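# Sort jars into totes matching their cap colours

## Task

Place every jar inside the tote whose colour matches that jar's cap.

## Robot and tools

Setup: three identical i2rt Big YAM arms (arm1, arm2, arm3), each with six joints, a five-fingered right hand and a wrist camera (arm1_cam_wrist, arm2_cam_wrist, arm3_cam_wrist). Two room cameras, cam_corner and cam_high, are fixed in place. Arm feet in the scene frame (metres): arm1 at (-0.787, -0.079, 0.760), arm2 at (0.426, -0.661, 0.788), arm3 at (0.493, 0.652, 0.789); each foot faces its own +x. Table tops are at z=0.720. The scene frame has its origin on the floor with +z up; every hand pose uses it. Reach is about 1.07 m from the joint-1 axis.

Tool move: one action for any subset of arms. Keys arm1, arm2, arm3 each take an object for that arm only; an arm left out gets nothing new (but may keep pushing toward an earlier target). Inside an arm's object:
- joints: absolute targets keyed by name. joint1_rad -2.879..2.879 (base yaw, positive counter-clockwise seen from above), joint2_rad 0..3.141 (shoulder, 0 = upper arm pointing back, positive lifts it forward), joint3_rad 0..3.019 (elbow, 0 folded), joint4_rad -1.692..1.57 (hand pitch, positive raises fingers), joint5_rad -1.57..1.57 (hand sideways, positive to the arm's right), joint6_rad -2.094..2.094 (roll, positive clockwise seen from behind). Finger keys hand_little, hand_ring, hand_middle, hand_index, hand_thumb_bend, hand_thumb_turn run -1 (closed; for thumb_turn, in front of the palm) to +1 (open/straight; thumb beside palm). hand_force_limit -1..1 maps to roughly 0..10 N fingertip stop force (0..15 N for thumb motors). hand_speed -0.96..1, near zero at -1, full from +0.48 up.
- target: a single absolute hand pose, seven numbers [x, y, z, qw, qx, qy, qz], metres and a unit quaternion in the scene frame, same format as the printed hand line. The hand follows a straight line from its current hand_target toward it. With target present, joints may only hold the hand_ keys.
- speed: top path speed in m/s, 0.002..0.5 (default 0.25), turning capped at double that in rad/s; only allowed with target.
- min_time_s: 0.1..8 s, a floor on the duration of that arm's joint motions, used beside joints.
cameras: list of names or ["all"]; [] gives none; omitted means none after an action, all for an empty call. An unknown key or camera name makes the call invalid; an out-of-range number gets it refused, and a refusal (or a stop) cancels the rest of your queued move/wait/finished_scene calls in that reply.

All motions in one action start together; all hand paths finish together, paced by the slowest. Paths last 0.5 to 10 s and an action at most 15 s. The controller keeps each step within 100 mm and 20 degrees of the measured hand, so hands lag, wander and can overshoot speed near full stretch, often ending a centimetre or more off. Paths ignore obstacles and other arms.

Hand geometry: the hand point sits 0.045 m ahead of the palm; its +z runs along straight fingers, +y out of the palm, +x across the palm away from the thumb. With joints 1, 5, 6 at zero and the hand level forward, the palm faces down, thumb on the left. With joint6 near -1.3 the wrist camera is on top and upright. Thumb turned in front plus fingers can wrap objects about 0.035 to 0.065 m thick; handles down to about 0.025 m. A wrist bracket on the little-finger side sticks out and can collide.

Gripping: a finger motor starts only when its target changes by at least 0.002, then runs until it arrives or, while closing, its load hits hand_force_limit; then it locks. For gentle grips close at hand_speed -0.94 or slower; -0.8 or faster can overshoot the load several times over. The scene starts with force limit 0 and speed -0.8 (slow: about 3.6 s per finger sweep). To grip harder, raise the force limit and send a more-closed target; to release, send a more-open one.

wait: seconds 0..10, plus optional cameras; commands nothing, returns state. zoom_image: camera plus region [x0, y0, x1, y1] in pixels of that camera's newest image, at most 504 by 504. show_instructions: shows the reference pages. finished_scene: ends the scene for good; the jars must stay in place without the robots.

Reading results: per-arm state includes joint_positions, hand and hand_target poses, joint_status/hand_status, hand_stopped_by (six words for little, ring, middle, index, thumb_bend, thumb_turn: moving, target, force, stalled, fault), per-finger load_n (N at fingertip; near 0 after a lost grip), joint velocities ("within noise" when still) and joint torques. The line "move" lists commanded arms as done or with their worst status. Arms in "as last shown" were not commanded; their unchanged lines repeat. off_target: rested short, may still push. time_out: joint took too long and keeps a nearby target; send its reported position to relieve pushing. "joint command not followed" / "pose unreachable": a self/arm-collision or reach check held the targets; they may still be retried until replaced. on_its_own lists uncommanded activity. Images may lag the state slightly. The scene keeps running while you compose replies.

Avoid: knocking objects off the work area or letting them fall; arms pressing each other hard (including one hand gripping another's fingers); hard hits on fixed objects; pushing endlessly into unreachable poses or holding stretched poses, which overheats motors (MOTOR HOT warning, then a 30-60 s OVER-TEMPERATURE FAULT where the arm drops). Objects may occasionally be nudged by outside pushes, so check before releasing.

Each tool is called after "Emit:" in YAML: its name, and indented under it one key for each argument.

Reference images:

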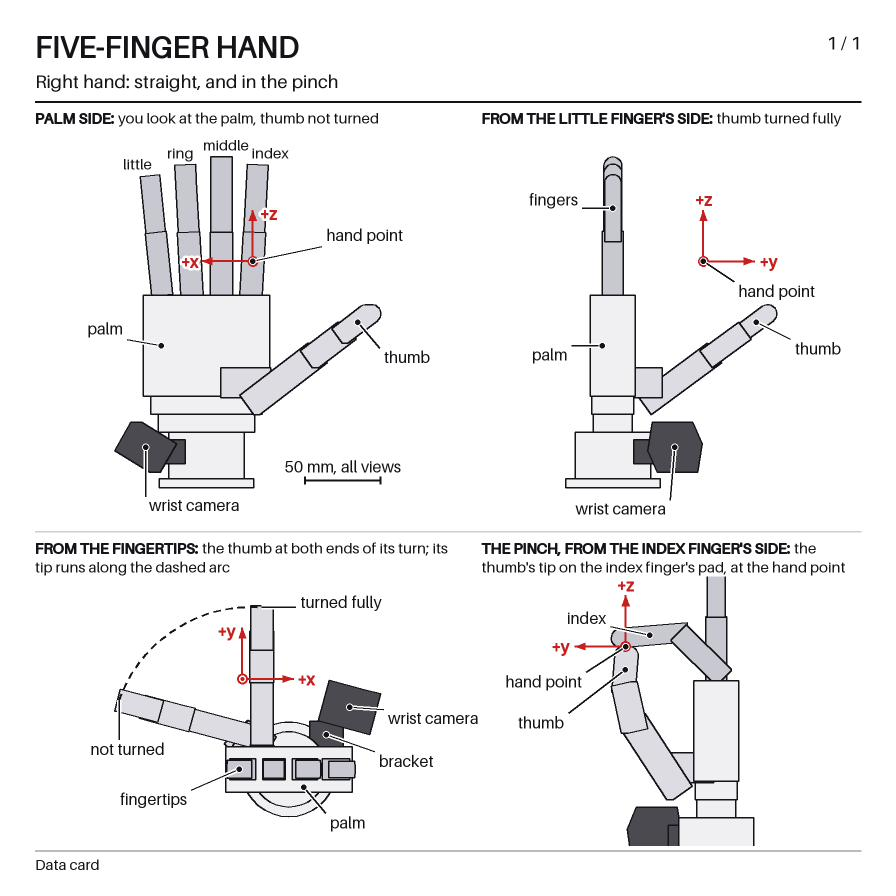

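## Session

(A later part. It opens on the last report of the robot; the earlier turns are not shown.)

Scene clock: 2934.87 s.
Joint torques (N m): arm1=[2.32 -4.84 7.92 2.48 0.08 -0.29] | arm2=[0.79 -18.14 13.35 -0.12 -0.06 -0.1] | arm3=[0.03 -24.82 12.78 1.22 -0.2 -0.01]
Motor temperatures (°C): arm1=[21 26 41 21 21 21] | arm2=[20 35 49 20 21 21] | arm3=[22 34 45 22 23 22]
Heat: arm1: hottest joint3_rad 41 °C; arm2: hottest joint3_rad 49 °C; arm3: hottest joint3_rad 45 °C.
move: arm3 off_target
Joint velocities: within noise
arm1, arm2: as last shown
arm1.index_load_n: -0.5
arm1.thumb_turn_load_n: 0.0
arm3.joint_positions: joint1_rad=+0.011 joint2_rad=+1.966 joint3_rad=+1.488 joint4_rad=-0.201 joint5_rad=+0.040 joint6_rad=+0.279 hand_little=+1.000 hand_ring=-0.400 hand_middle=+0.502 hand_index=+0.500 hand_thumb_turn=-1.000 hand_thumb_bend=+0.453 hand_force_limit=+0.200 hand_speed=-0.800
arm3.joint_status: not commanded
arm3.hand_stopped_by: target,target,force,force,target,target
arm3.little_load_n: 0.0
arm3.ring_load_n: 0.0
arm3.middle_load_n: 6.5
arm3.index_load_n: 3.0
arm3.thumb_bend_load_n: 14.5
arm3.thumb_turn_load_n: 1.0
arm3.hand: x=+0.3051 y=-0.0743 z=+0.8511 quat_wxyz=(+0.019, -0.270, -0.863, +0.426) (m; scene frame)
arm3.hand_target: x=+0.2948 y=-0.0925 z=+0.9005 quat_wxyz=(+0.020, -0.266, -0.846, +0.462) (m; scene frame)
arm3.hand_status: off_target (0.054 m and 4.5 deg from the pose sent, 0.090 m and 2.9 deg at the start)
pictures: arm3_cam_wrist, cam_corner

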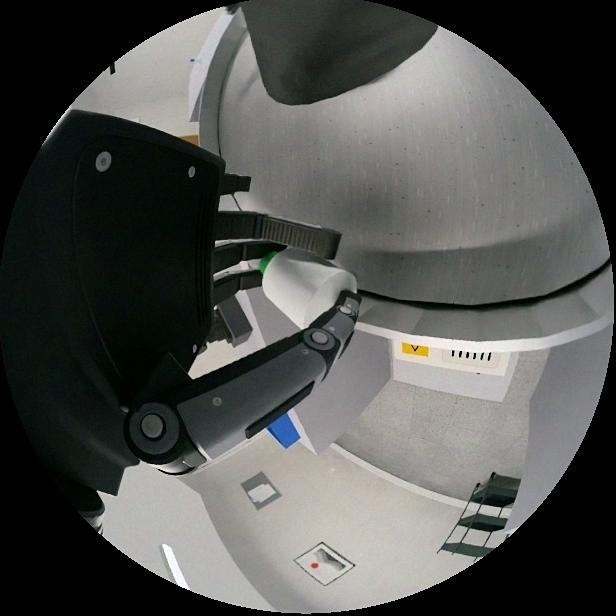

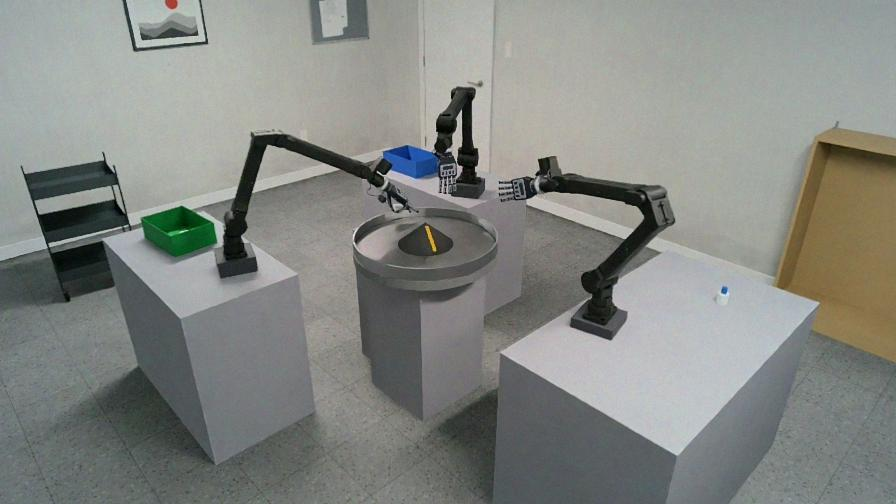

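Emit:
move:
  arm3: {"target": [0.296, -0.07, 1.02, -0.0201, 0.2667, 0.8460, -0.4614], "speed": 0.1}
  cameras: ["arm3_cam_wrist"]

Emit:
move:
  arm3: {"joints": {"joint1_rad": 2.087, "joint2_rad": 0.9, "joint3_rad": 1.0, "joint4_rad": -0.8, "joint5_rad": 0.04, "joint6_rad": 0.2}, "min_time_s": 7}
  cameras: ["arm3_cam_wrist", "cam_high", "cam_corner"]

Scene clock: 2945.20 s.
Joint torques (N m): arm1=[2.37 -4.84 7.92 2.5 0.08 -0.29] | arm2=[0.79 -18.14 13.37 -0.1 -0.06 -0.09] | arm3=[-0.15 -22.53 14.16 1.05 -0.19 -0.11]
Motor temperatures (°C): arm1=[21 26 41 21 21 21] | arm2=[20 35 49 20 21 21] | arm3=[22 35 48 22 23 22]
Heat: arm1: hottest joint3_rad 41 °C; arm2: hottest joint3_rad 49 °C; arm3: hottest joint3_rad 48 °C.
move: arm3 off_target
Joint velocities: within noise
arm1, arm2: as last shown
arm1.index_load_n: 0.0
arm1.thumb_bend_load_n: -0.5
arm1.thumb_turn_load_n: 0.5
arm3.joint_positions: joint1_rad=+0.006 joint2_rad=+1.807 joint3_rad=+1.581 joint4_rad=-0.454 joint5_rad=+0.035 joint6_rad=+0.279 hand_little=+1.000 hand_ring=-0.400 hand_middle=+0.502 hand_index=+0.500 hand_thumb_turn=-1.000 hand_thumb_bend=+0.453 hand_force_limit=+0.200 hand_speed=-0.800
arm3.joint_status: not commanded
arm3.hand_stopped_by: target,target,force,force,target,target
arm3.little_load_n: 0.0
arm3.ring_load_n: 0.0
arm3.middle_load_n: 6.5
arm3.index_load_n: 3.0
arm3.thumb_bend_load_n: 14.5
arm3.thumb_turn_load_n: 1.0
arm3.hand: x=+0.3073 y=-0.0544 z=+0.9703 quat_wxyz=(+0.018, -0.271, -0.863, +0.426) (m; scene frame)
arm3.hand_target: x=+0.2969 y=-0.0671 z=+1.0201 quat_wxyz=(+0.020, -0.267, -0.846, +0.462) (m; scene frame)
arm3.hand_status: off_target (0.053 m and 4.6 deg from the pose sent, 0.169 m and 4.5 deg at the start)
pictures: arm3_cam_wrist

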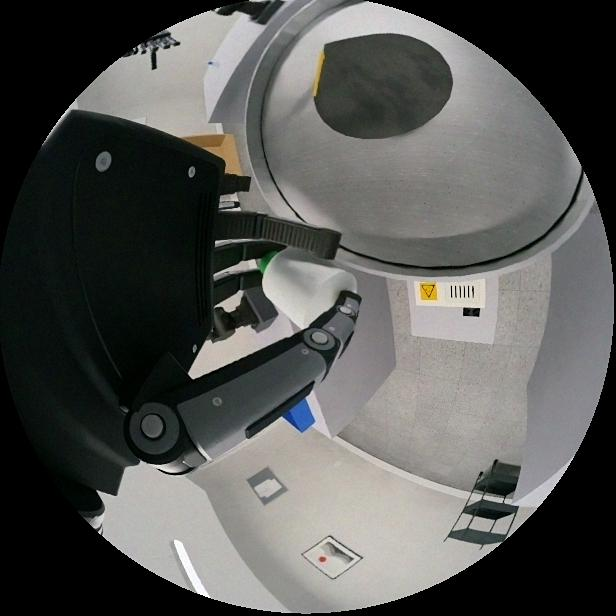

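Scene clock: 2952.63 s.
Joint torques (N m): arm1=[2.37 -4.84 7.92 2.5 0.08 -0.29] | arm2=[0.79 -18.14 13.37 -0.13 -0.06 -0.1] | arm3=[1.44 -6.48 8.69 1.07 -0.02 -0.11]
Motor temperatures (°C): arm1=[21 26 41 21 21 21] | arm2=[20 35 49 20 21 21] | arm3=[22 34 47 22 23 22]
Heat: arm1: hottest joint3_rad 41 °C; arm2: hottest joint3_rad 49 °C; arm3: hottest joint3_rad 47 °C.
move: arm3 done
Joint velocities: within noise
arm1, arm2: as last shown
arm1.thumb_bend_load_n: 0.0
arm3.joint_positions: joint1_rad=+2.081 joint2_rad=+0.915 joint3_rad=+1.006 joint4_rad=-0.796 joint5_rad=+0.039 joint6_rad=+0.206 hand_little=+1.000 hand_ring=-0.400 hand_middle=+0.502 hand_index=+0.500 hand_thumb_turn=-1.000 hand_thumb_bend=+0.453 hand_force_limit=+0.200 hand_speed=-0.800
arm3.joint_status: all done
arm3.hand_stopped_by: target,target,force,force,target,target
arm3.little_load_n: 0.0
arm3.ring_load_n: 0.0
arm3.middle_load_n: 6.5
arm3.index_load_n: 3.0
arm3.thumb_bend_load_n: 14.5
arm3.thumb_turn_load_n: 1.0
arm3.hand: x=+0.8719 y=+0.7608 z=+1.0862 quat_wxyz=(-0.347, +0.630, -0.650, +0.247) (m; scene frame)
arm3.hand_target: x=+0.8669 y=+0.7617 z=+1.0872 quat_wxyz=(-0.348, +0.633, -0.645, +0.249) (m; scene frame)
arm3.hand_status: not commanded
pictures: arm3_cam_wrist, cam_corner, cam_high

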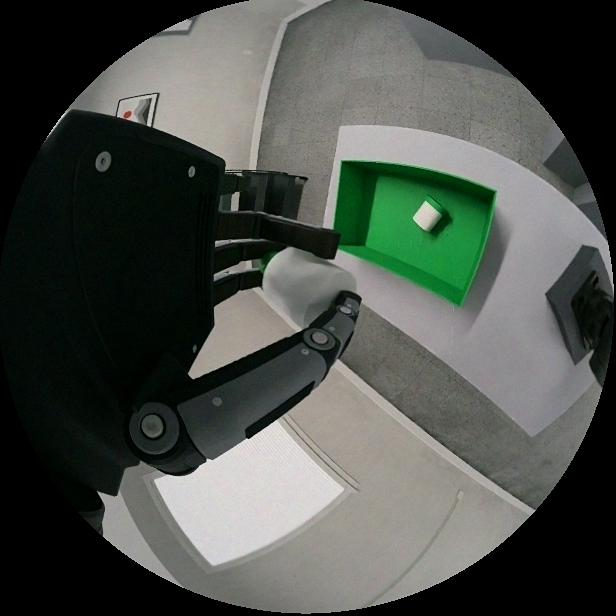

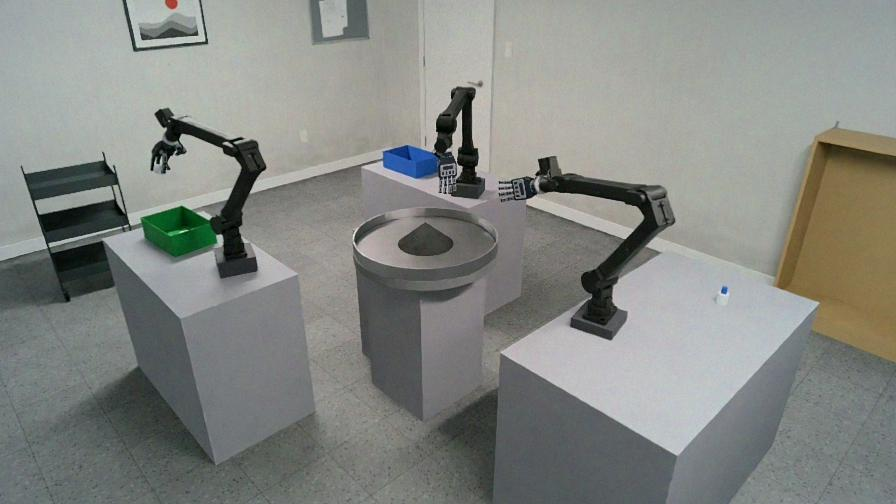

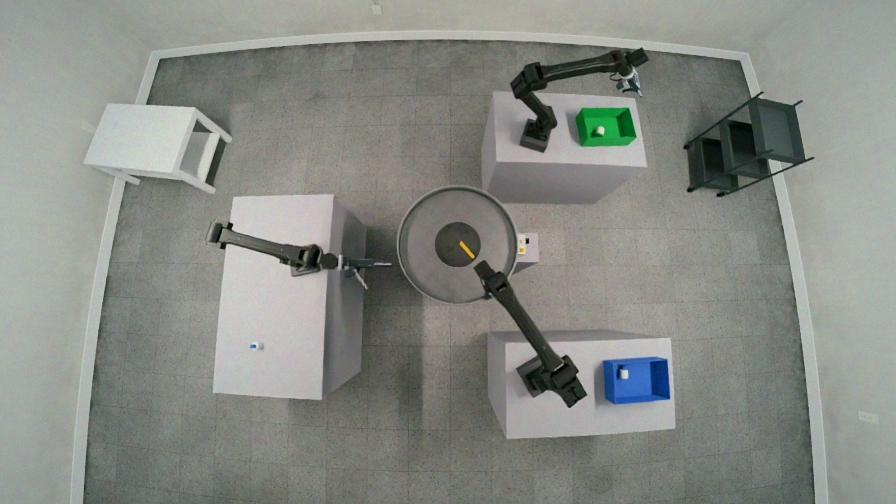

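Emit:
move:
  arm3: {"target": [0.945, 0.708, 0.93, 0.2964, -0.7155, 0.5846, -0.2421], "speed": 0.12}
  cameras: ["arm3_cam_wrist", "cam_high"]

Emit:
zoom_image:
  camera: "cam_high"
  region: [550, 60, 670, 180]

Scene clock: 2966.90 s.
Joint torques (N m): arm1=[2.37 -4.78 7.94 2.5 0.08 -0.3] | arm2=[0.85 -18.14 13.38 -0.13 -0.06 -0.09] | arm3=[0.03 -8.94 8.44 1.73 -0.24 -0.06]
Motor temperatures (°C): arm1=[21 26 41 22 21 21] | arm2=[20 35 50 20 21 21] | arm3=[22 33 47 22 23 22]
Heat: arm1: hottest joint3_rad 41 °C; arm2: hottest joint3_rad 50 °C; arm3: hottest joint3_rad 47 °C.
move: arm3 done
Joint velocities: within noise
arm1.joint_positions: joint1_rad=-0.412 joint2_rad=+0.960 joint3_rad=+0.811 joint4_rad=-0.187 joint5_rad=-0.193 joint6_rad=-1.556 hand_little=+1.000 hand_ring=+1.000 hand_middle=+1.000 hand_index=+1.000 hand_thumb_turn=-1.000 hand_thumb_bend=+1.000 hand_force_limit=-0.100 hand_speed=+0.000
arm1.joint_status: not commanded
arm1.hand_stopped_by: target,target,target,target,target,target
arm1.little_load_n: 0.0
arm1.ring_load_n: 0.0
arm1.middle_load_n: 0.0
arm1.index_load_n: 0.0
arm1.thumb_bend_load_n: 0.0
arm1.thumb_turn_load_n: 0.5
arm1.hand: x=-0.3121 y=-0.1978 z=+1.0607 quat_wxyz=(-0.024, +0.814, -0.032, +0.580) (m; scene frame)
arm1.hand_target: x=-0.3121 y=-0.1926 z=+1.0640 quat_wxyz=(-0.021, +0.810, -0.021, +0.586) (m; scene frame)
arm1.hand_status: not commanded
arm2.joint_positions: joint1_rad=+0.064 joint2_rad=+1.712 joint3_rad=+1.572 joint4_rad=-1.483 joint5_rad=-0.017 joint6_rad=-0.557 hand_little=+1.000 hand_ring=+1.000 hand_middle=+1.000 hand_index=+1.000 hand_thumb_turn=-1.000 hand_thumb_bend=+1.000 hand_force_limit=-0.200 hand_speed=+0.000
arm2.joint_status: not commanded
arm2.hand_stopped_by: target,target,target,target,target,target
arm2.little_load_n: -0.5
arm2.ring_load_n: 0.0
arm2.middle_load_n: 0.0
arm2.index_load_n: 0.0
arm2.thumb_bend_load_n: 0.0
arm2.thumb_turn_load_n: 0.0
arm2.hand: x=+0.1942 y=-0.2913 z=+0.9736 quat_wxyz=(+0.018, +0.846, +0.533, -0.009) (m; scene frame)
arm2.hand_target: x=+0.1828 y=-0.2833 z=+0.9998 quat_wxyz=(-0.015, +0.843, +0.537, -0.010) (m; scene frame)
arm2.hand_status: not commanded
arm3.joint_positions: joint1_rad=+1.918 joint2_rad=+1.231 joint3_rad=+0.866 joint4_rad=-0.446 joint5_rad=-0.115 joint6_rad=-0.121 hand_little=+1.000 hand_ring=-0.400 hand_middle=+0.502 hand_index=+0.500 hand_thumb_turn=-1.000 hand_thumb_bend=+0.453 hand_force_limit=+0.200 hand_speed=-0.800
arm3.joint_status: not commanded
arm3.hand_stopped_by: target,target,force,force,target,target
arm3.little_load_n: 0.0
arm3.ring_load_n: 0.0
arm3.middle_load_n: 6.5
arm3.index_load_n: 3.0
arm3.thumb_bend_load_n: 14.5
arm3.thumb_turn_load_n: 1.0
arm3.hand: x=+0.9420 y=+0.7110 z=+0.9329 quat_wxyz=(-0.296, +0.716, -0.586, +0.239) (m; scene frame)
arm3.hand_target: x=+0.9449 y=+0.7079 z=+0.9301 quat_wxyz=(-0.296, +0.715, -0.585, +0.242) (m; scene frame)
arm3.hand_status: done (0.005 m and 0.4 deg from the pose sent, 0.180 m and 13.6 deg at the start)
pictures: arm3_cam_wrist, cam_high

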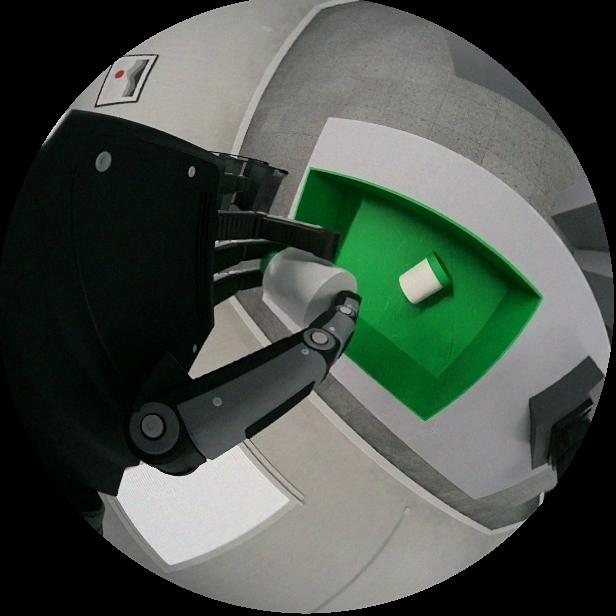

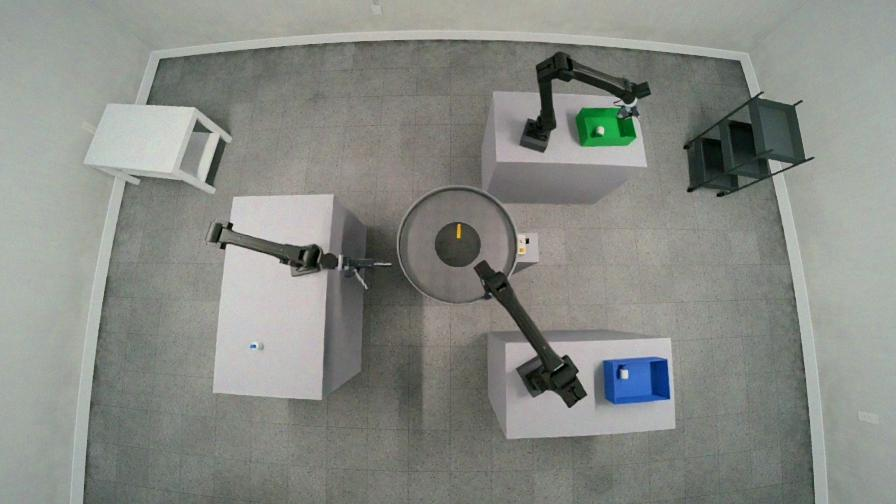

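Scaled by 4.200 from the camera's 896x504 image, which has a finer 1280x720 frame.

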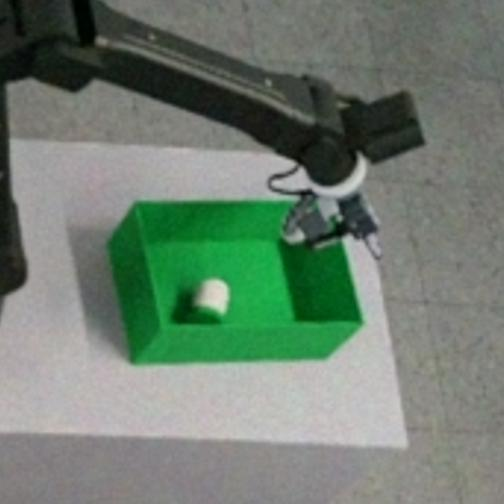

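Emit:
move:
  arm3: {"target": [0.945, 0.706, 0.82, 0.2964, -0.7155, 0.5846, -0.2421], "speed": 0.08}

Emit:
move:
  arm3: {"target": [0.945, 0.706, 0.788, 0.2964, -0.7155, 0.5846, -0.2421], "speed": 0.05}
  cameras: ["arm3_cam_wrist", "cam_high"]

Emit:
zoom_image:
  camera: "cam_high"
  region: [550, 60, 670, 180]

Scene clock: 2975.93 s.
Joint torques (N m): arm1=[2.37 -4.84 7.92 2.48 0.08 -0.29] | arm2=[0.85 -18.08 13.37 -0.13 -0.06 -0.1] | arm3=[0.03 -9.82 7.13 1.68 -0.28 -0.07]
Motor temperatures (°C): arm1=[21 26 41 22 21 21] | arm2=[20 35 50 20 21 21] | arm3=[22 32 46 22 23 22]
Heat: arm1: hottest joint3_rad 41 °C; arm2: hottest joint3_rad 50 °C; arm3: hottest joint3_rad 46 °C.
move: arm3 done
Joint velocities: within noise
arm1, arm2: as last shown
arm2.little_load_n: 0.0
arm3.joint_positions: joint1_rad=+1.912 joint2_rad=+1.409 joint3_rad=+0.694 joint4_rad=-0.093 joint5_rad=-0.121 joint6_rad=-0.127 hand_little=+1.000 hand_ring=-0.400 hand_middle=+0.502 hand_index=+0.500 hand_thumb_turn=-1.000 hand_thumb_bend=+0.453 hand_force_limit=+0.200 hand_speed=-0.800
arm3.joint_status: not commanded
arm3.hand_stopped_by: target,target,force,force,target,target
arm3.little_load_n: 0.0
arm3.ring_load_n: 0.0
arm3.middle_load_n: 6.0
arm3.index_load_n: 3.0
arm3.thumb_bend_load_n: 14.5
arm3.thumb_turn_load_n: 1.0
arm3.hand: x=+0.9441 y=+0.7095 z=+0.8244 quat_wxyz=(-0.297, +0.716, -0.585, +0.240) (m; scene frame)
arm3.hand_target: x=+0.9449 y=+0.7060 z=+0.8200 quat_wxyz=(-0.296, +0.715, -0.585, +0.242) (m; scene frame)
arm3.hand_status: done (0.006 m and 0.2 deg from the pose sent, 0.113 m and 0.4 deg at the start)
pictures: none

Scene clock: 2977.27 s.
Joint torques (N m): arm1=[2.32 -4.84 7.92 2.48 0.08 -0.29] | arm2=[0.85 -18.14 13.34 -0.1 -0.06 -0.1] | arm3=[0.09 -10.05 6.32 1.76 -0.24 -0.12]
Motor temperatures (°C): arm1=[21 26 41 22 21 21] | arm2=[20 35 50 20 21 21] | arm3=[22 32 46 22 23 22]
Heat: arm1: hottest joint3_rad 41 °C; arm2: hottest joint3_rad 50 °C; arm3: hottest joint3_rad 46 °C.
move: arm3 done
Joint velocities: within noise
arm1, arm2: as last shown
arm1.thumb_turn_load_n: 0.0
arm3.joint_positions: joint1_rad=+1.911 joint2_rad=+1.484 joint3_rad=+0.661 joint4_rad=+0.019 joint5_rad=-0.121 joint6_rad=-0.128 hand_little=+1.000 hand_ring=-0.400 hand_middle=+0.502 hand_index=+0.500 hand_thumb_turn=-1.000 hand_thumb_bend=+0.453 hand_force_limit=+0.200 hand_speed=-0.800
arm3.joint_status: not commanded
arm3.hand_stopped_by: target,target,force,force,target,target
arm3.little_load_n: 0.0
arm3.ring_load_n: 0.0
arm3.middle_load_n: 6.5
arm3.index_load_n: 3.0
arm3.thumb_bend_load_n: 14.5
arm3.thumb_turn_load_n: 1.5
arm3.hand: x=+0.9453 y=+0.7094 z=+0.7934 quat_wxyz=(-0.298, +0.715, -0.584, +0.241) (m; scene frame)
arm3.hand_target: x=+0.9449 y=+0.7059 z=+0.7881 quat_wxyz=(-0.296, +0.715, -0.585, +0.242) (m; scene frame)
arm3.hand_status: done (0.006 m and 0.2 deg from the pose sent, 0.037 m and 0.2 deg at the start)
pictures: arm3_cam_wrist, cam_high

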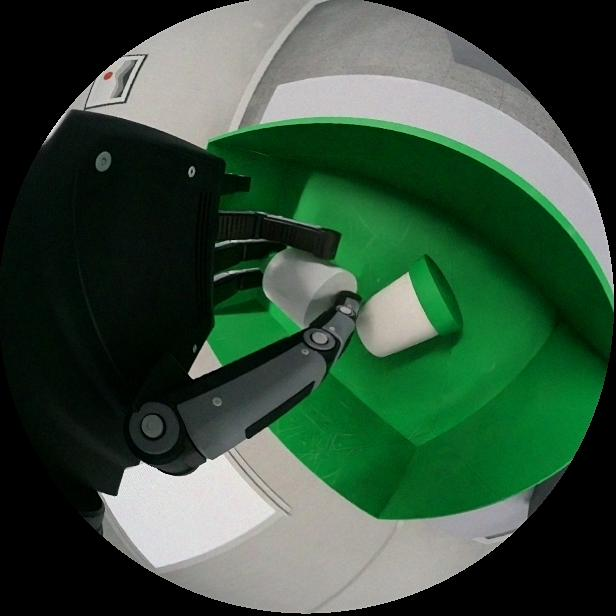

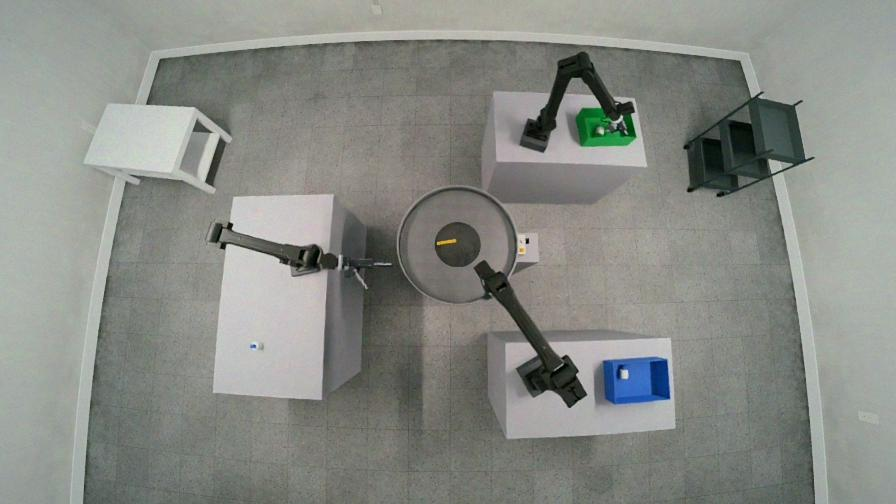

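Scaled by 4.200 from the camera's 896x504 image, which has a finer 1280x720 frame.

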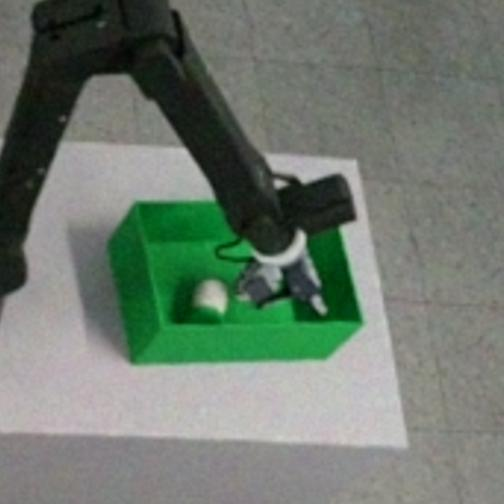

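Emit:
move:
  arm3: {"target": [0.947, 0.704, 0.768, 0.2964, -0.7155, 0.5846, -0.2421], "speed": 0.04}

Emit:
move:
  arm3: {"joints": {"hand_speed": -0.7, "hand_index": 0.8, "hand_middle": 0.8, "hand_ring": 0.5, "hand_thumb_bend": 0.9}}
  cameras: ["arm3_cam_wrist"]

Emit:
move:
  arm3: {"target": [0.935, 0.710, 0.93, 0.2964, -0.7155, 0.5846, -0.2421], "speed": 0.1}
  cameras: ["arm3_cam_wrist", "cam_high"]

Scene clock: 2984.93 s.
Joint torques (N m): arm1=[2.32 -4.78 7.92 2.48 0.08 -0.29] | arm2=[0.85 -18.14 13.37 -0.13 -0.05 -0.1] | arm3=[0.15 -10.64 6.16 1.8 -0.26 -0.11]
Motor temperatures (°C): arm1=[21 26 41 22 21 21] | arm2=[20 35 50 20 21 21] | arm3=[22 31 45 22 23 22]
Heat: arm1: hottest joint3_rad 41 °C; arm2: hottest joint3_rad 50 °C; arm3: hottest joint3_rad 45 °C.
move: arm3 done
Joint velocities: within noise
arm1, arm2: as last shown
arm1.thumb_turn_load_n: 0.5
arm3.joint_positions: joint1_rad=+1.905 joint2_rad=+1.543 joint3_rad=+0.649 joint4_rad=+0.088 joint5_rad=-0.125 joint6_rad=-0.132 hand_little=+1.000 hand_ring=-0.400 hand_middle=+0.502 hand_index=+0.500 hand_thumb_turn=-1.000 hand_thumb_bend=+0.453 hand_force_limit=+0.200 hand_speed=-0.800
arm3.joint_status: not commanded
arm3.hand_stopped_by: target,target,force,force,target,target
arm3.little_load_n: 0.0
arm3.ring_load_n: 0.5
arm3.middle_load_n: 6.0
arm3.index_load_n: 2.5
arm3.thumb_bend_load_n: 14.0
arm3.thumb_turn_load_n: 1.0
arm3.hand: x=+0.9476 y=+0.7076 z=+0.7733 quat_wxyz=(-0.298, +0.715, -0.584, +0.241) (m; scene frame)
arm3.hand_target: x=+0.9469 y=+0.7041 z=+0.7681 quat_wxyz=(-0.296, +0.716, -0.585, +0.242) (m; scene frame)
arm3.hand_status: done (0.006 m and 0.2 deg from the pose sent, 0.026 m and 0.2 deg at the start)
pictures: none

Scene clock: 2986.50 s.
Joint torques (N m): arm1=[2.32 -4.89 7.92 2.5 0.08 -0.29] | arm2=[0.85 -18.14 13.35 -0.13 -0.06 -0.1] | arm3=[-0.21 -10.7 5.86 1.63 -0.23 -0.07]
Motor temperatures (°C): arm1=[21 26 41 22 21 21] | arm2=[20 35 50 20 21 21] | arm3=[22 31 45 22 23 22]
Heat: arm1: hottest joint3_rad 41 °C; arm2: hottest joint3_rad 50 °C; arm3: hottest joint3_rad 45 °C.
move: arm3 done
Joint velocities: within noise
arm1, arm2: as last shown
arm1.thumb_turn_load_n: 0.0
arm3.joint_positions: joint1_rad=+1.905 joint2_rad=+1.543 joint3_rad=+0.649 joint4_rad=+0.091 joint5_rad=-0.126 joint6_rad=-0.132 hand_little=+1.000 hand_ring=+0.500 hand_middle=+0.800 hand_index=+0.800 hand_thumb_turn=-1.000 hand_thumb_bend=+0.900 hand_force_limit=+0.200 hand_speed=-0.700
arm3.joint_status: all done
arm3.hand_stopped_by: target,target,target,target,target,target
arm3.little_load_n: 0.0
arm3.ring_load_n: 0.0
arm3.middle_load_n: -0.5
arm3.index_load_n: 0.0
arm3.thumb_bend_load_n: 0.0
arm3.thumb_turn_load_n: 0.0
arm3.hand: x=+0.9483 y=+0.7077 z=+0.7737 quat_wxyz=(-0.299, +0.715, -0.584, +0.242) (m; scene frame)
arm3.hand_target: x=+0.9470 y=+0.7041 z=+0.7681 quat_wxyz=(-0.296, +0.715, -0.585, +0.242) (m; scene frame)
arm3.hand_status: not commanded
pictures: arm3_cam_wrist

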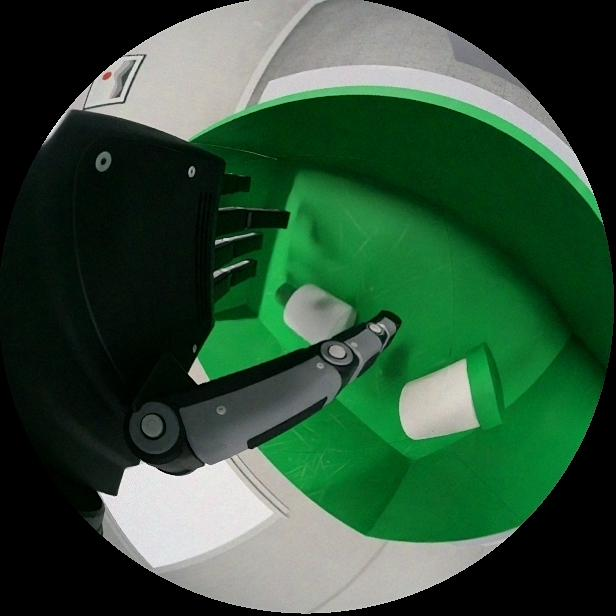

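Scene clock: 2988.87 s.
Joint torques (N m): arm1=[2.37 -4.84 7.92 2.5 0.08 -0.29] | arm2=[0.91 -18.14 13.37 -0.1 -0.06 -0.1] | arm3=[0.79 -10.17 12.88 0.85 -0.07 0.03]
Motor temperatures (°C): arm1=[21 26 41 22 21 21] | arm2=[20 35 50 20 21 21] | arm3=[22 31 45 22 23 22]
Heat: arm1: hottest joint3_rad 41 °C; arm2: hottest joint3_rad 50 °C; arm3: hottest joint3_rad 45 °C.
move: arm3 off_target
Joint velocities: within noise
arm1, arm2: as last shown
arm3.joint_positions: joint1_rad=+1.910 joint2_rad=+1.217 joint3_rad=+0.781 joint4_rad=-0.429 joint5_rad=-0.116 joint6_rad=-0.131 hand_little=+1.000 hand_ring=+0.500 hand_middle=+0.800 hand_index=+0.800 hand_thumb_turn=-1.000 hand_thumb_bend=+0.900 hand_force_limit=+0.200 hand_speed=-0.700
arm3.joint_status: not commanded
arm3.hand_stopped_by: target,target,target,target,target,target
arm3.little_load_n: 0.0
arm3.ring_load_n: 0.0
arm3.middle_load_n: 0.0
arm3.index_load_n: 0.0
arm3.thumb_bend_load_n: 0.0
arm3.thumb_turn_load_n: 0.0
arm3.hand: x=+0.9140 y=+0.7061 z=+0.8994 quat_wxyz=(-0.277, +0.723, -0.593, +0.222) (m; scene frame)
arm3.hand_target: x=+0.9335 y=+0.7098 z=+0.9302 quat_wxyz=(-0.297, +0.715, -0.585, +0.242) (m; scene frame)
arm3.hand_status: off_target (0.037 m and 3.4 deg from the pose sent, 0.157 m and 0.3 deg at the start)
pictures: arm3_cam_wrist, cam_high

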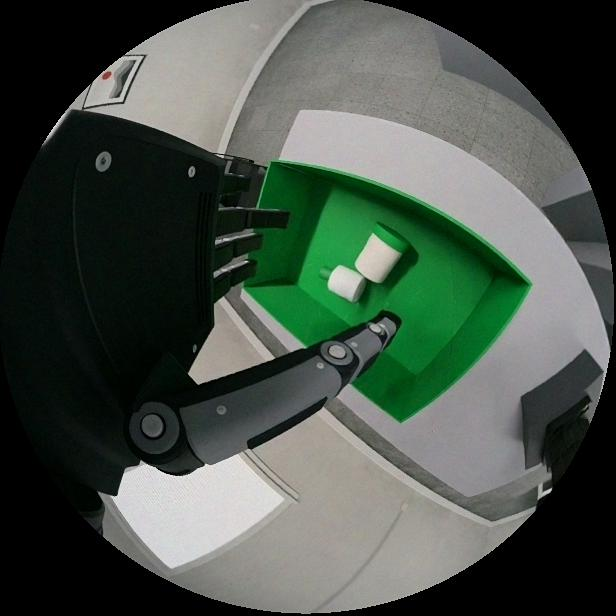

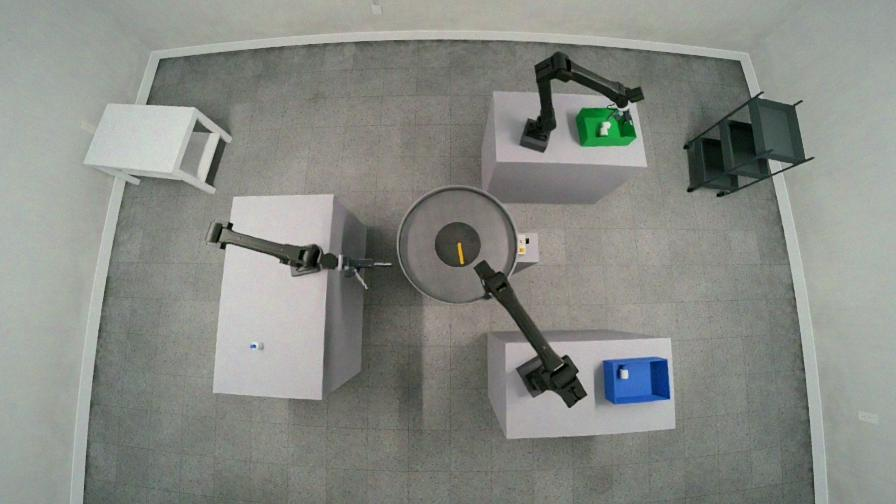

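Emit:
move:
  arm1: {"joints": {"joint1_rad": -2.1, "joint2_rad": 0.95, "joint3_rad": 0.8, "joint4_rad": -0.17, "joint5_rad": 0.1, "joint6_rad": -1.5}, "min_time_s": 5}
  arm2: {"joints": {"joint1_rad": -0.02, "joint2_rad": 0.85, "joint3_rad": 1.0, "joint4_rad": -0.95, "joint5_rad": 0, "joint6_rad": 0, "hand_ring": 0.0, "hand_little": 0.0}, "min_time_s": 4}

Emit:
move:
  arm1: {"target": [-1.03, -0.46, 0.87, 0.5272, 0.3967, -0.6871, 0.3044], "speed": 0.2}
  cameras: ["arm1_cam_wrist", "cam_high"]

Emit:
zoom_image:
  camera: "arm1_cam_wrist"
  region: [150, 130, 450, 430]

Scene clock: 3042.40 s.
Joint torques (N m): arm1=[0.56 -4.72 7.94 2.5 0.13 -0.05] | arm2=[-1.2 -5.48 9.37 2.13 0.07 -0.05] | arm3=[1.44 -10.05 12.96 0.61 -0.08 0.02]
Motor temperatures (°C): arm1=[21 26 41 22 21 21] | arm2=[20 35 50 20 21 21] | arm3=[22 29 55 22 23 22]
Heat: arm1: hottest joint3_rad 41 °C; arm2: hottest joint3_rad 50 °C; arm3: hottest joint3_rad 55 °C.
move: arm1 done; arm2 done
Joint velocities: within noise
arm1.joint_positions: joint1_rad=-2.090 joint2_rad=+0.960 joint3_rad=+0.811 joint4_rad=-0.187 joint5_rad=+0.098 joint6_rad=-1.514 hand_little=+1.000 hand_ring=+1.000 hand_middle=+1.000 hand_index=+1.000 hand_thumb_turn=-1.000 hand_thumb_bend=+1.000 hand_force_limit=-0.100 hand_speed=+0.000
arm1.joint_status: all done
arm1.hand_stopped_by: target,target,target,target,target,target
arm1.little_load_n: 0.0
arm1.ring_load_n: 0.0
arm1.middle_load_n: 0.0
arm1.index_load_n: 0.0
arm1.thumb_bend_load_n: 0.0
arm1.thumb_turn_load_n: 0.0
arm1.hand: x=-1.0040 y=-0.5063 z=+1.0658 quat_wxyz=(+0.483, +0.438, -0.686, +0.322) (m; scene frame)
arm1.hand_target: x=-1.0075 y=-0.5023 z=+1.0672 quat_wxyz=(+0.488, +0.427, -0.688, +0.327) (m; scene frame)
arm1.hand_status: not commanded
arm2.joint_positions: joint1_rad=-0.008 joint2_rad=+0.862 joint3_rad=+1.001 joint4_rad=-0.969 joint5_rad=-0.004 joint6_rad=-0.008 hand_little=+0.000 hand_ring=+0.000 hand_middle=+1.000 hand_index=+1.000 hand_thumb_turn=-1.000 hand_thumb_bend=+1.000 hand_force_limit=-0.200 hand_speed=+0.000
arm2.joint_status: all done
arm2.hand_stopped_by: target,target,target,target,target,target
arm2.little_load_n: 0.0
arm2.ring_load_n: 0.0
arm2.middle_load_n: 0.0
arm2.index_load_n: 0.0
arm2.thumb_bend_load_n: 0.0
arm2.thumb_turn_load_n: 0.0
arm2.hand: x=+0.2396 y=-0.3784 z=+1.0701 quat_wxyz=(-0.358, +0.900, +0.231, -0.092) (m; scene frame)
arm2.hand_target: x=+0.2422 y=-0.3736 z=+1.0764 quat_wxyz=(-0.372, +0.897, +0.220, -0.093) (m; scene frame)
arm2.hand_status: not commanded
arm3: as last shown
pictures: none

Scene clock: 3044.37 s.
Joint torques (N m): arm1=[0.32 -2.84 5.44 2.43 0.16 -0.3] | arm2=[-1.2 -5.48 9.37 2.14 0.07 -0.05] | arm3=[0.91 -9.82 12.85 0.76 -0.09 0.02]
Motor temperatures (°C): arm1=[21 26 41 22 21 21] | arm2=[20 35 50 20 21 21] | arm3=[22 29 55 22 23 22]
Heat: arm1: hottest joint3_rad 41 °C; arm2: hottest joint3_rad 50 °C; arm3: hottest joint3_rad 55 °C.
move: arm1 done
Joint velocities: within noise
arm1.joint_positions: joint1_rad=-2.146 joint2_rad=+1.242 joint3_rad=+0.352 joint4_rad=+0.630 joint5_rad=+0.138 joint6_rad=-1.517 hand_little=+1.000 hand_ring=+1.000 hand_middle=+1.000 hand_index=+1.000 hand_thumb_turn=-1.000 hand_thumb_bend=+1.000 hand_force_limit=-0.100 hand_speed=+0.000
arm1.joint_status: not commanded
arm1.hand_stopped_by: target,target,target,target,target,target
arm1.little_load_n: 0.0
arm1.ring_load_n: 0.0
arm1.middle_load_n: 0.0
arm1.index_load_n: 0.0
arm1.thumb_bend_load_n: 0.0
arm1.thumb_turn_load_n: 0.0
arm1.hand: x=-1.0250 y=-0.4647 z=+0.8767 quat_wxyz=(+0.525, +0.395, -0.685, +0.314) (m; scene frame)
arm1.hand_target: x=-1.0299 y=-0.4597 z=+0.8701 quat_wxyz=(+0.527, +0.397, -0.687, +0.304) (m; scene frame)
arm1.hand_status: done (0.010 m and 1.2 deg from the pose sent, 0.203 m and 7.3 deg at the start)
arm2, arm3: as last shown
pictures: arm1_cam_wrist, cam_high

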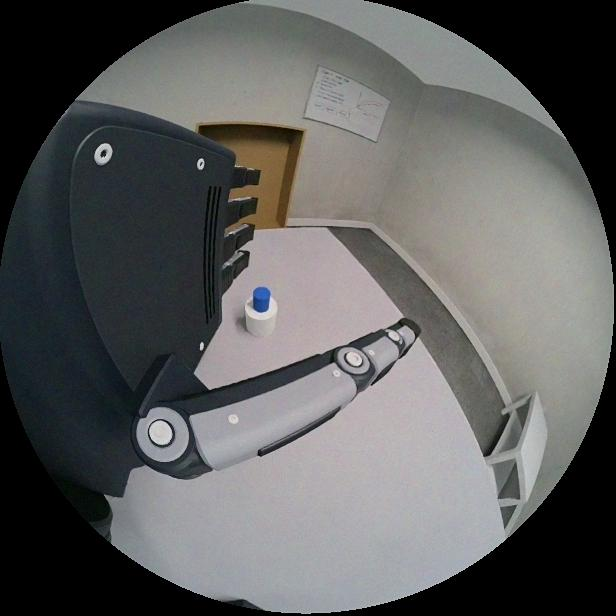

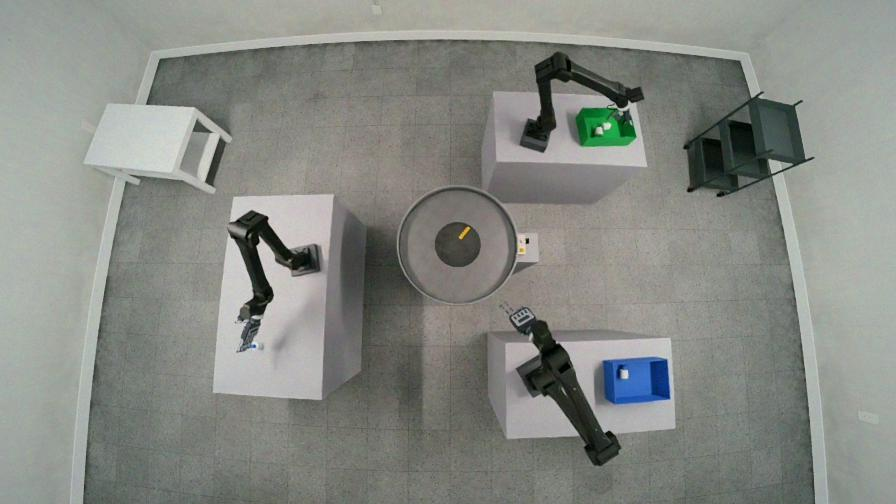

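Scaled by 1.680 from the camera's 616x616 image, which has a finer 880x880 frame.

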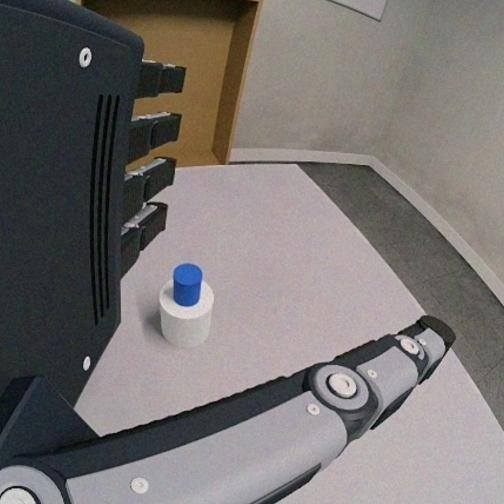

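Emit:
move:
  arm1: {"target": [-0.995, -0.475, 0.81, 0.5682, 0.3774, -0.6536, 0.3281], "speed": 0.15}

Emit:
move:
  arm1: {"target": [-0.995, -0.475, 0.748, 0.5682, 0.3774, -0.6536, 0.3281], "speed": 0.08}
  cameras: ["arm1_cam_wrist"]

Emit:
move:
  arm1: {"target": [-1.020, -0.519, 0.742, 0.5682, 0.3774, -0.6536, 0.3281], "speed": 0.06}
  cameras: ["arm1_cam_wrist"]

Emit:
zoom_image:
  camera: "arm1_cam_wrist"
  region: [150, 130, 450, 430]

Scene clock: 3062.73 s.
Joint torques (N m): arm1=[2.37 -4.89 2.44 2.54 0.17 -0.25] | arm2=[-1.2 -5.48 9.36 2.11 0.08 -0.05] | arm3=[0.62 -9.58 12.81 0.83 -0.09 0.07]
Motor temperatures (°C): arm1=[21 26 39 22 21 21] | arm2=[20 34 49 21 21 21] | arm3=[22 29 57 22 23 22]
Heat: arm1: hottest joint3_rad 39 °C; arm2: hottest joint3_rad 49 °C; arm3: hottest joint3_rad 57 °C.
move: arm1 done
Joint velocities: within noise
arm1.joint_positions: joint1_rad=-2.025 joint2_rad=+1.690 joint3_rad=+0.288 joint4_rad=+1.260 joint5_rad=+0.286 joint6_rad=-1.517 hand_little=+1.000 hand_ring=+1.000 hand_middle=+1.000 hand_index=+1.000 hand_thumb_turn=-1.000 hand_thumb_bend=+1.000 hand_force_limit=-0.100 hand_speed=+0.000
arm1.joint_status: not commanded
arm1.hand_stopped_by: target,target,target,target,target,target
arm1.little_load_n: 0.0
arm1.ring_load_n: 0.0
arm1.middle_load_n: 0.0
arm1.index_load_n: 0.0
arm1.thumb_bend_load_n: 0.0
arm1.thumb_turn_load_n: 0.5
arm1.hand: x=-0.9997 y=-0.4746 z=+0.8153 quat_wxyz=(+0.570, +0.369, -0.656, +0.330) (m; scene frame)
arm1.hand_target: x=-0.9951 y=-0.4748 z=+0.8101 quat_wxyz=(+0.568, +0.377, -0.654, +0.328) (m; scene frame)
arm1.hand_status: done (0.007 m and 1.0 deg from the pose sent, 0.074 m and 6.6 deg at the start)
arm2, arm3: as last shown
pictures: none

Scene clock: 3064.13 s.
Joint torques (N m): arm1=[2.32 -6.12 1.07 2.21 0.12 -0.24] | arm2=[-1.2 -5.42 9.37 2.14 0.08 -0.05] | arm3=[0.62 -9.58 12.9 0.73 -0.11 0.04]
Motor temperatures (°C): arm1=[21 26 39 22 21 21] | arm2=[20 34 49 21 21 21] | arm3=[22 29 57 22 23 22]
Heat: arm1: hottest joint3_rad 39 °C; arm2: hottest joint3_rad 49 °C; arm3: hottest joint3_rad 57 °C.
move: arm1 done
Joint velocities: within noise
arm1.joint_positions: joint1_rad=-2.024 joint2_rad=+2.026 joint3_rad=+0.315 joint4_rad=+1.564 joint5_rad=+0.289 joint6_rad=-1.517 hand_little=+1.000 hand_ring=+1.000 hand_middle=+1.000 hand_index=+1.000 hand_thumb_turn=-1.000 hand_thumb_bend=+1.000 hand_force_limit=-0.100 hand_speed=+0.000
arm1.joint_status: not commanded
arm1.hand_stopped_by: target,target,target,target,target,target
arm1.little_load_n: 0.0
arm1.ring_load_n: 0.0
arm1.middle_load_n: 0.0
arm1.index_load_n: 0.0
arm1.thumb_bend_load_n: 0.0
arm1.thumb_turn_load_n: 0.5
arm1.hand: x=-0.9991 y=-0.4718 z=+0.7548 quat_wxyz=(+0.569, +0.370, -0.657, +0.328) (m; scene frame)
arm1.hand_target: x=-0.9949 y=-0.4749 z=+0.7483 quat_wxyz=(+0.566, +0.378, -0.655, +0.327) (m; scene frame)
arm1.hand_status: done (0.009 m and 0.9 deg from the pose sent, 0.067 m and 1.0 deg at the start; a joint's target at an end of its range on 17 of 42 steps)
arm2, arm3: as last shown
pictures: arm1_cam_wrist

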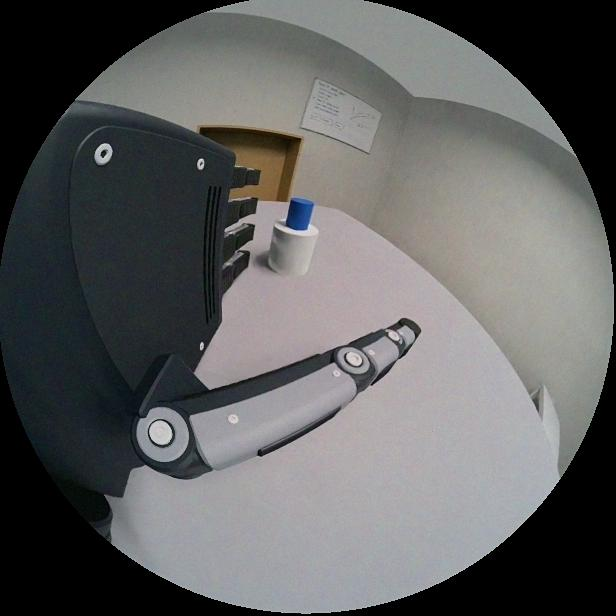

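Scene clock: 3065.53 s.
Joint torques (N m): arm1=[0.32 -7.47 2.1 1.46 -0.09 -0.29] | arm2=[-1.26 -5.42 9.36 2.15 0.08 -0.05] | arm3=[1.32 -9.64 12.83 0.73 -0.1 0.03]
Motor temperatures (°C): arm1=[21 26 39 22 21 21] | arm2=[20 34 49 21 21 21] | arm3=[22 29 57 22 23 22]
Heat: arm1: hottest joint3_rad 39 °C; arm2: hottest joint3_rad 49 °C; arm3: hottest joint3_rad 57 °C.
move: arm1 off_target
Joint velocities: within noise
arm1.joint_positions: joint1_rad=-2.043 joint2_rad=+2.039 joint3_rad=+0.441 joint4_rad=+1.480 joint5_rad=+0.249 joint6_rad=-1.519 hand_little=+1.000 hand_ring=+1.000 hand_middle=+1.000 hand_index=+1.000 hand_thumb_turn=-1.000 hand_thumb_bend=+1.000 hand_force_limit=-0.100 hand_speed=+0.000
arm1.joint_status: not commanded
arm1.hand_stopped_by: target,target,target,target,target,target
arm1.little_load_n: 0.0
arm1.ring_load_n: 0.0
arm1.middle_load_n: 0.0
arm1.index_load_n: 0.0
arm1.thumb_bend_load_n: 0.0
arm1.thumb_turn_load_n: 0.5
arm1.hand: x=-1.0142 y=-0.5205 z=+0.7548 quat_wxyz=(+0.572, +0.369, -0.647, +0.342) (m; scene frame)
arm1.hand_target: x=-1.0196 y=-0.5186 z=+0.7423 quat_wxyz=(+0.568, +0.377, -0.654, +0.328) (m; scene frame)
arm1.hand_status: off_target (0.014 m and 2.1 deg from the pose sent, 0.053 m and 1.0 deg at the start)
arm2, arm3: as last shown
arm3.thumb_bend_load_n: -0.5
pictures: arm1_cam_wrist

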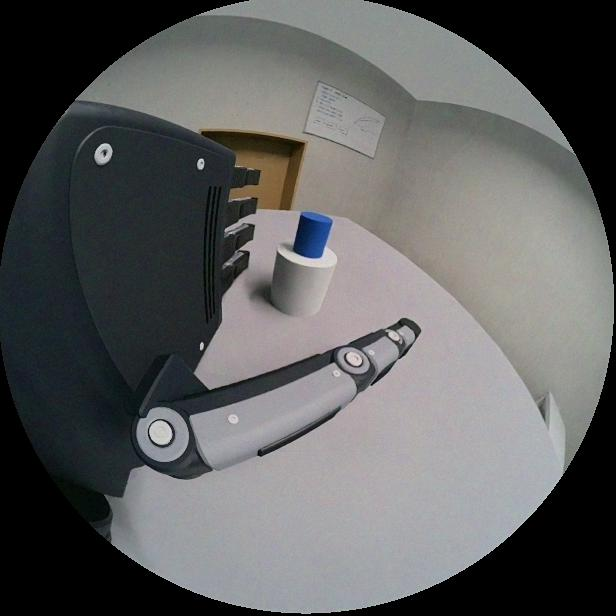

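Scaled by 1.680 from the camera's 616x616 image, which has a finer 880x880 frame.

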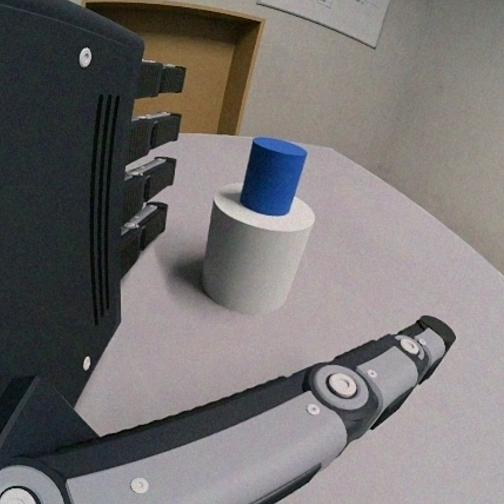

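Emit:
move:
  arm1: {"target": [-1.045, -0.545, 0.740, 0.5682, 0.3774, -0.6536, 0.3281], "speed": 0.06}
  cameras: ["arm1_cam_wrist"]

Emit:
zoom_image:
  camera: "arm1_cam_wrist"
  region: [150, 130, 450, 430]

Scene clock: 3076.40 s.
Joint torques (N m): arm1=[0.32 -8 2.84 1.32 -0.08 -0.28] | arm2=[-1.2 -5.48 9.39 2.14 0.08 -0.05] | arm3=[1.32 -9.7 12.85 0.81 -0.1 0.05]
Motor temperatures (°C): arm1=[21 26 38 21 21 21] | arm2=[20 34 48 21 21 21] | arm3=[22 29 57 22 23 22]
Heat: arm1: hottest joint3_rad 38 °C; arm2: hottest joint3_rad 48 °C; arm3: hottest joint3_rad 57 °C.
move: arm1 off_target
Joint velocities: within noise
arm1.joint_positions: joint1_rad=-2.091 joint2_rad=+2.044 joint3_rad=+0.524 joint4_rad=+1.408 joint5_rad=+0.201 joint6_rad=-1.526 hand_little=+1.000 hand_ring=+1.000 hand_middle=+1.000 hand_index=+1.000 hand_thumb_turn=-1.000 hand_thumb_bend=+1.000 hand_force_limit=-0.100 hand_speed=+0.000
arm1.joint_status: not commanded
arm1.hand_stopped_by: target,target,target,target,target,target
arm1.little_load_n: 0.0
arm1.ring_load_n: 0.0
arm1.middle_load_n: 0.0
arm1.index_load_n: 0.0
arm1.thumb_bend_load_n: 0.0
arm1.thumb_turn_load_n: 0.5
arm1.hand: x=-1.0382 y=-0.5466 z=+0.7557 quat_wxyz=(+0.574, +0.369, -0.646, +0.344) (m; scene frame)
arm1.hand_target: x=-1.0446 y=-0.5443 z=+0.7402 quat_wxyz=(+0.568, +0.377, -0.654, +0.328) (m; scene frame)
arm1.hand_status: off_target (0.017 m and 2.3 deg from the pose sent, 0.042 m and 2.1 deg at the start)
arm2, arm3: as last shown
arm3.thumb_bend_load_n: 0.0
pictures: arm1_cam_wrist

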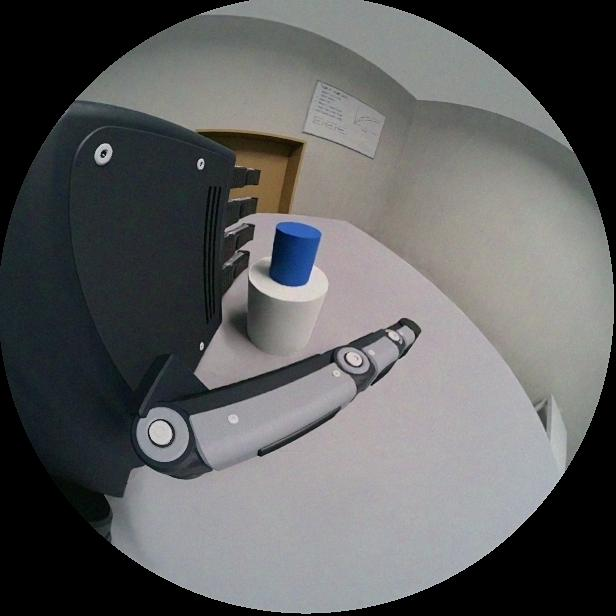

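Scaled by 1.680 from the camera's 616x616 image, which has a finer 880x880 frame.

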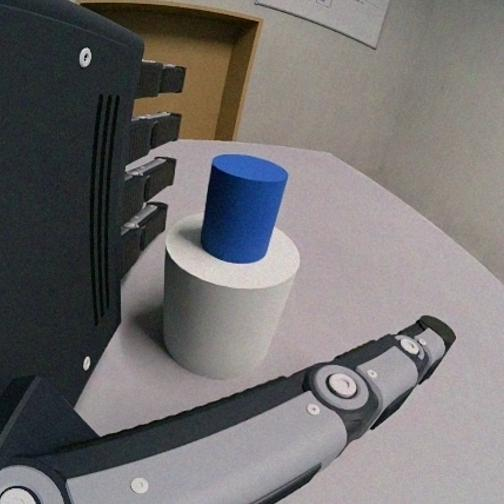

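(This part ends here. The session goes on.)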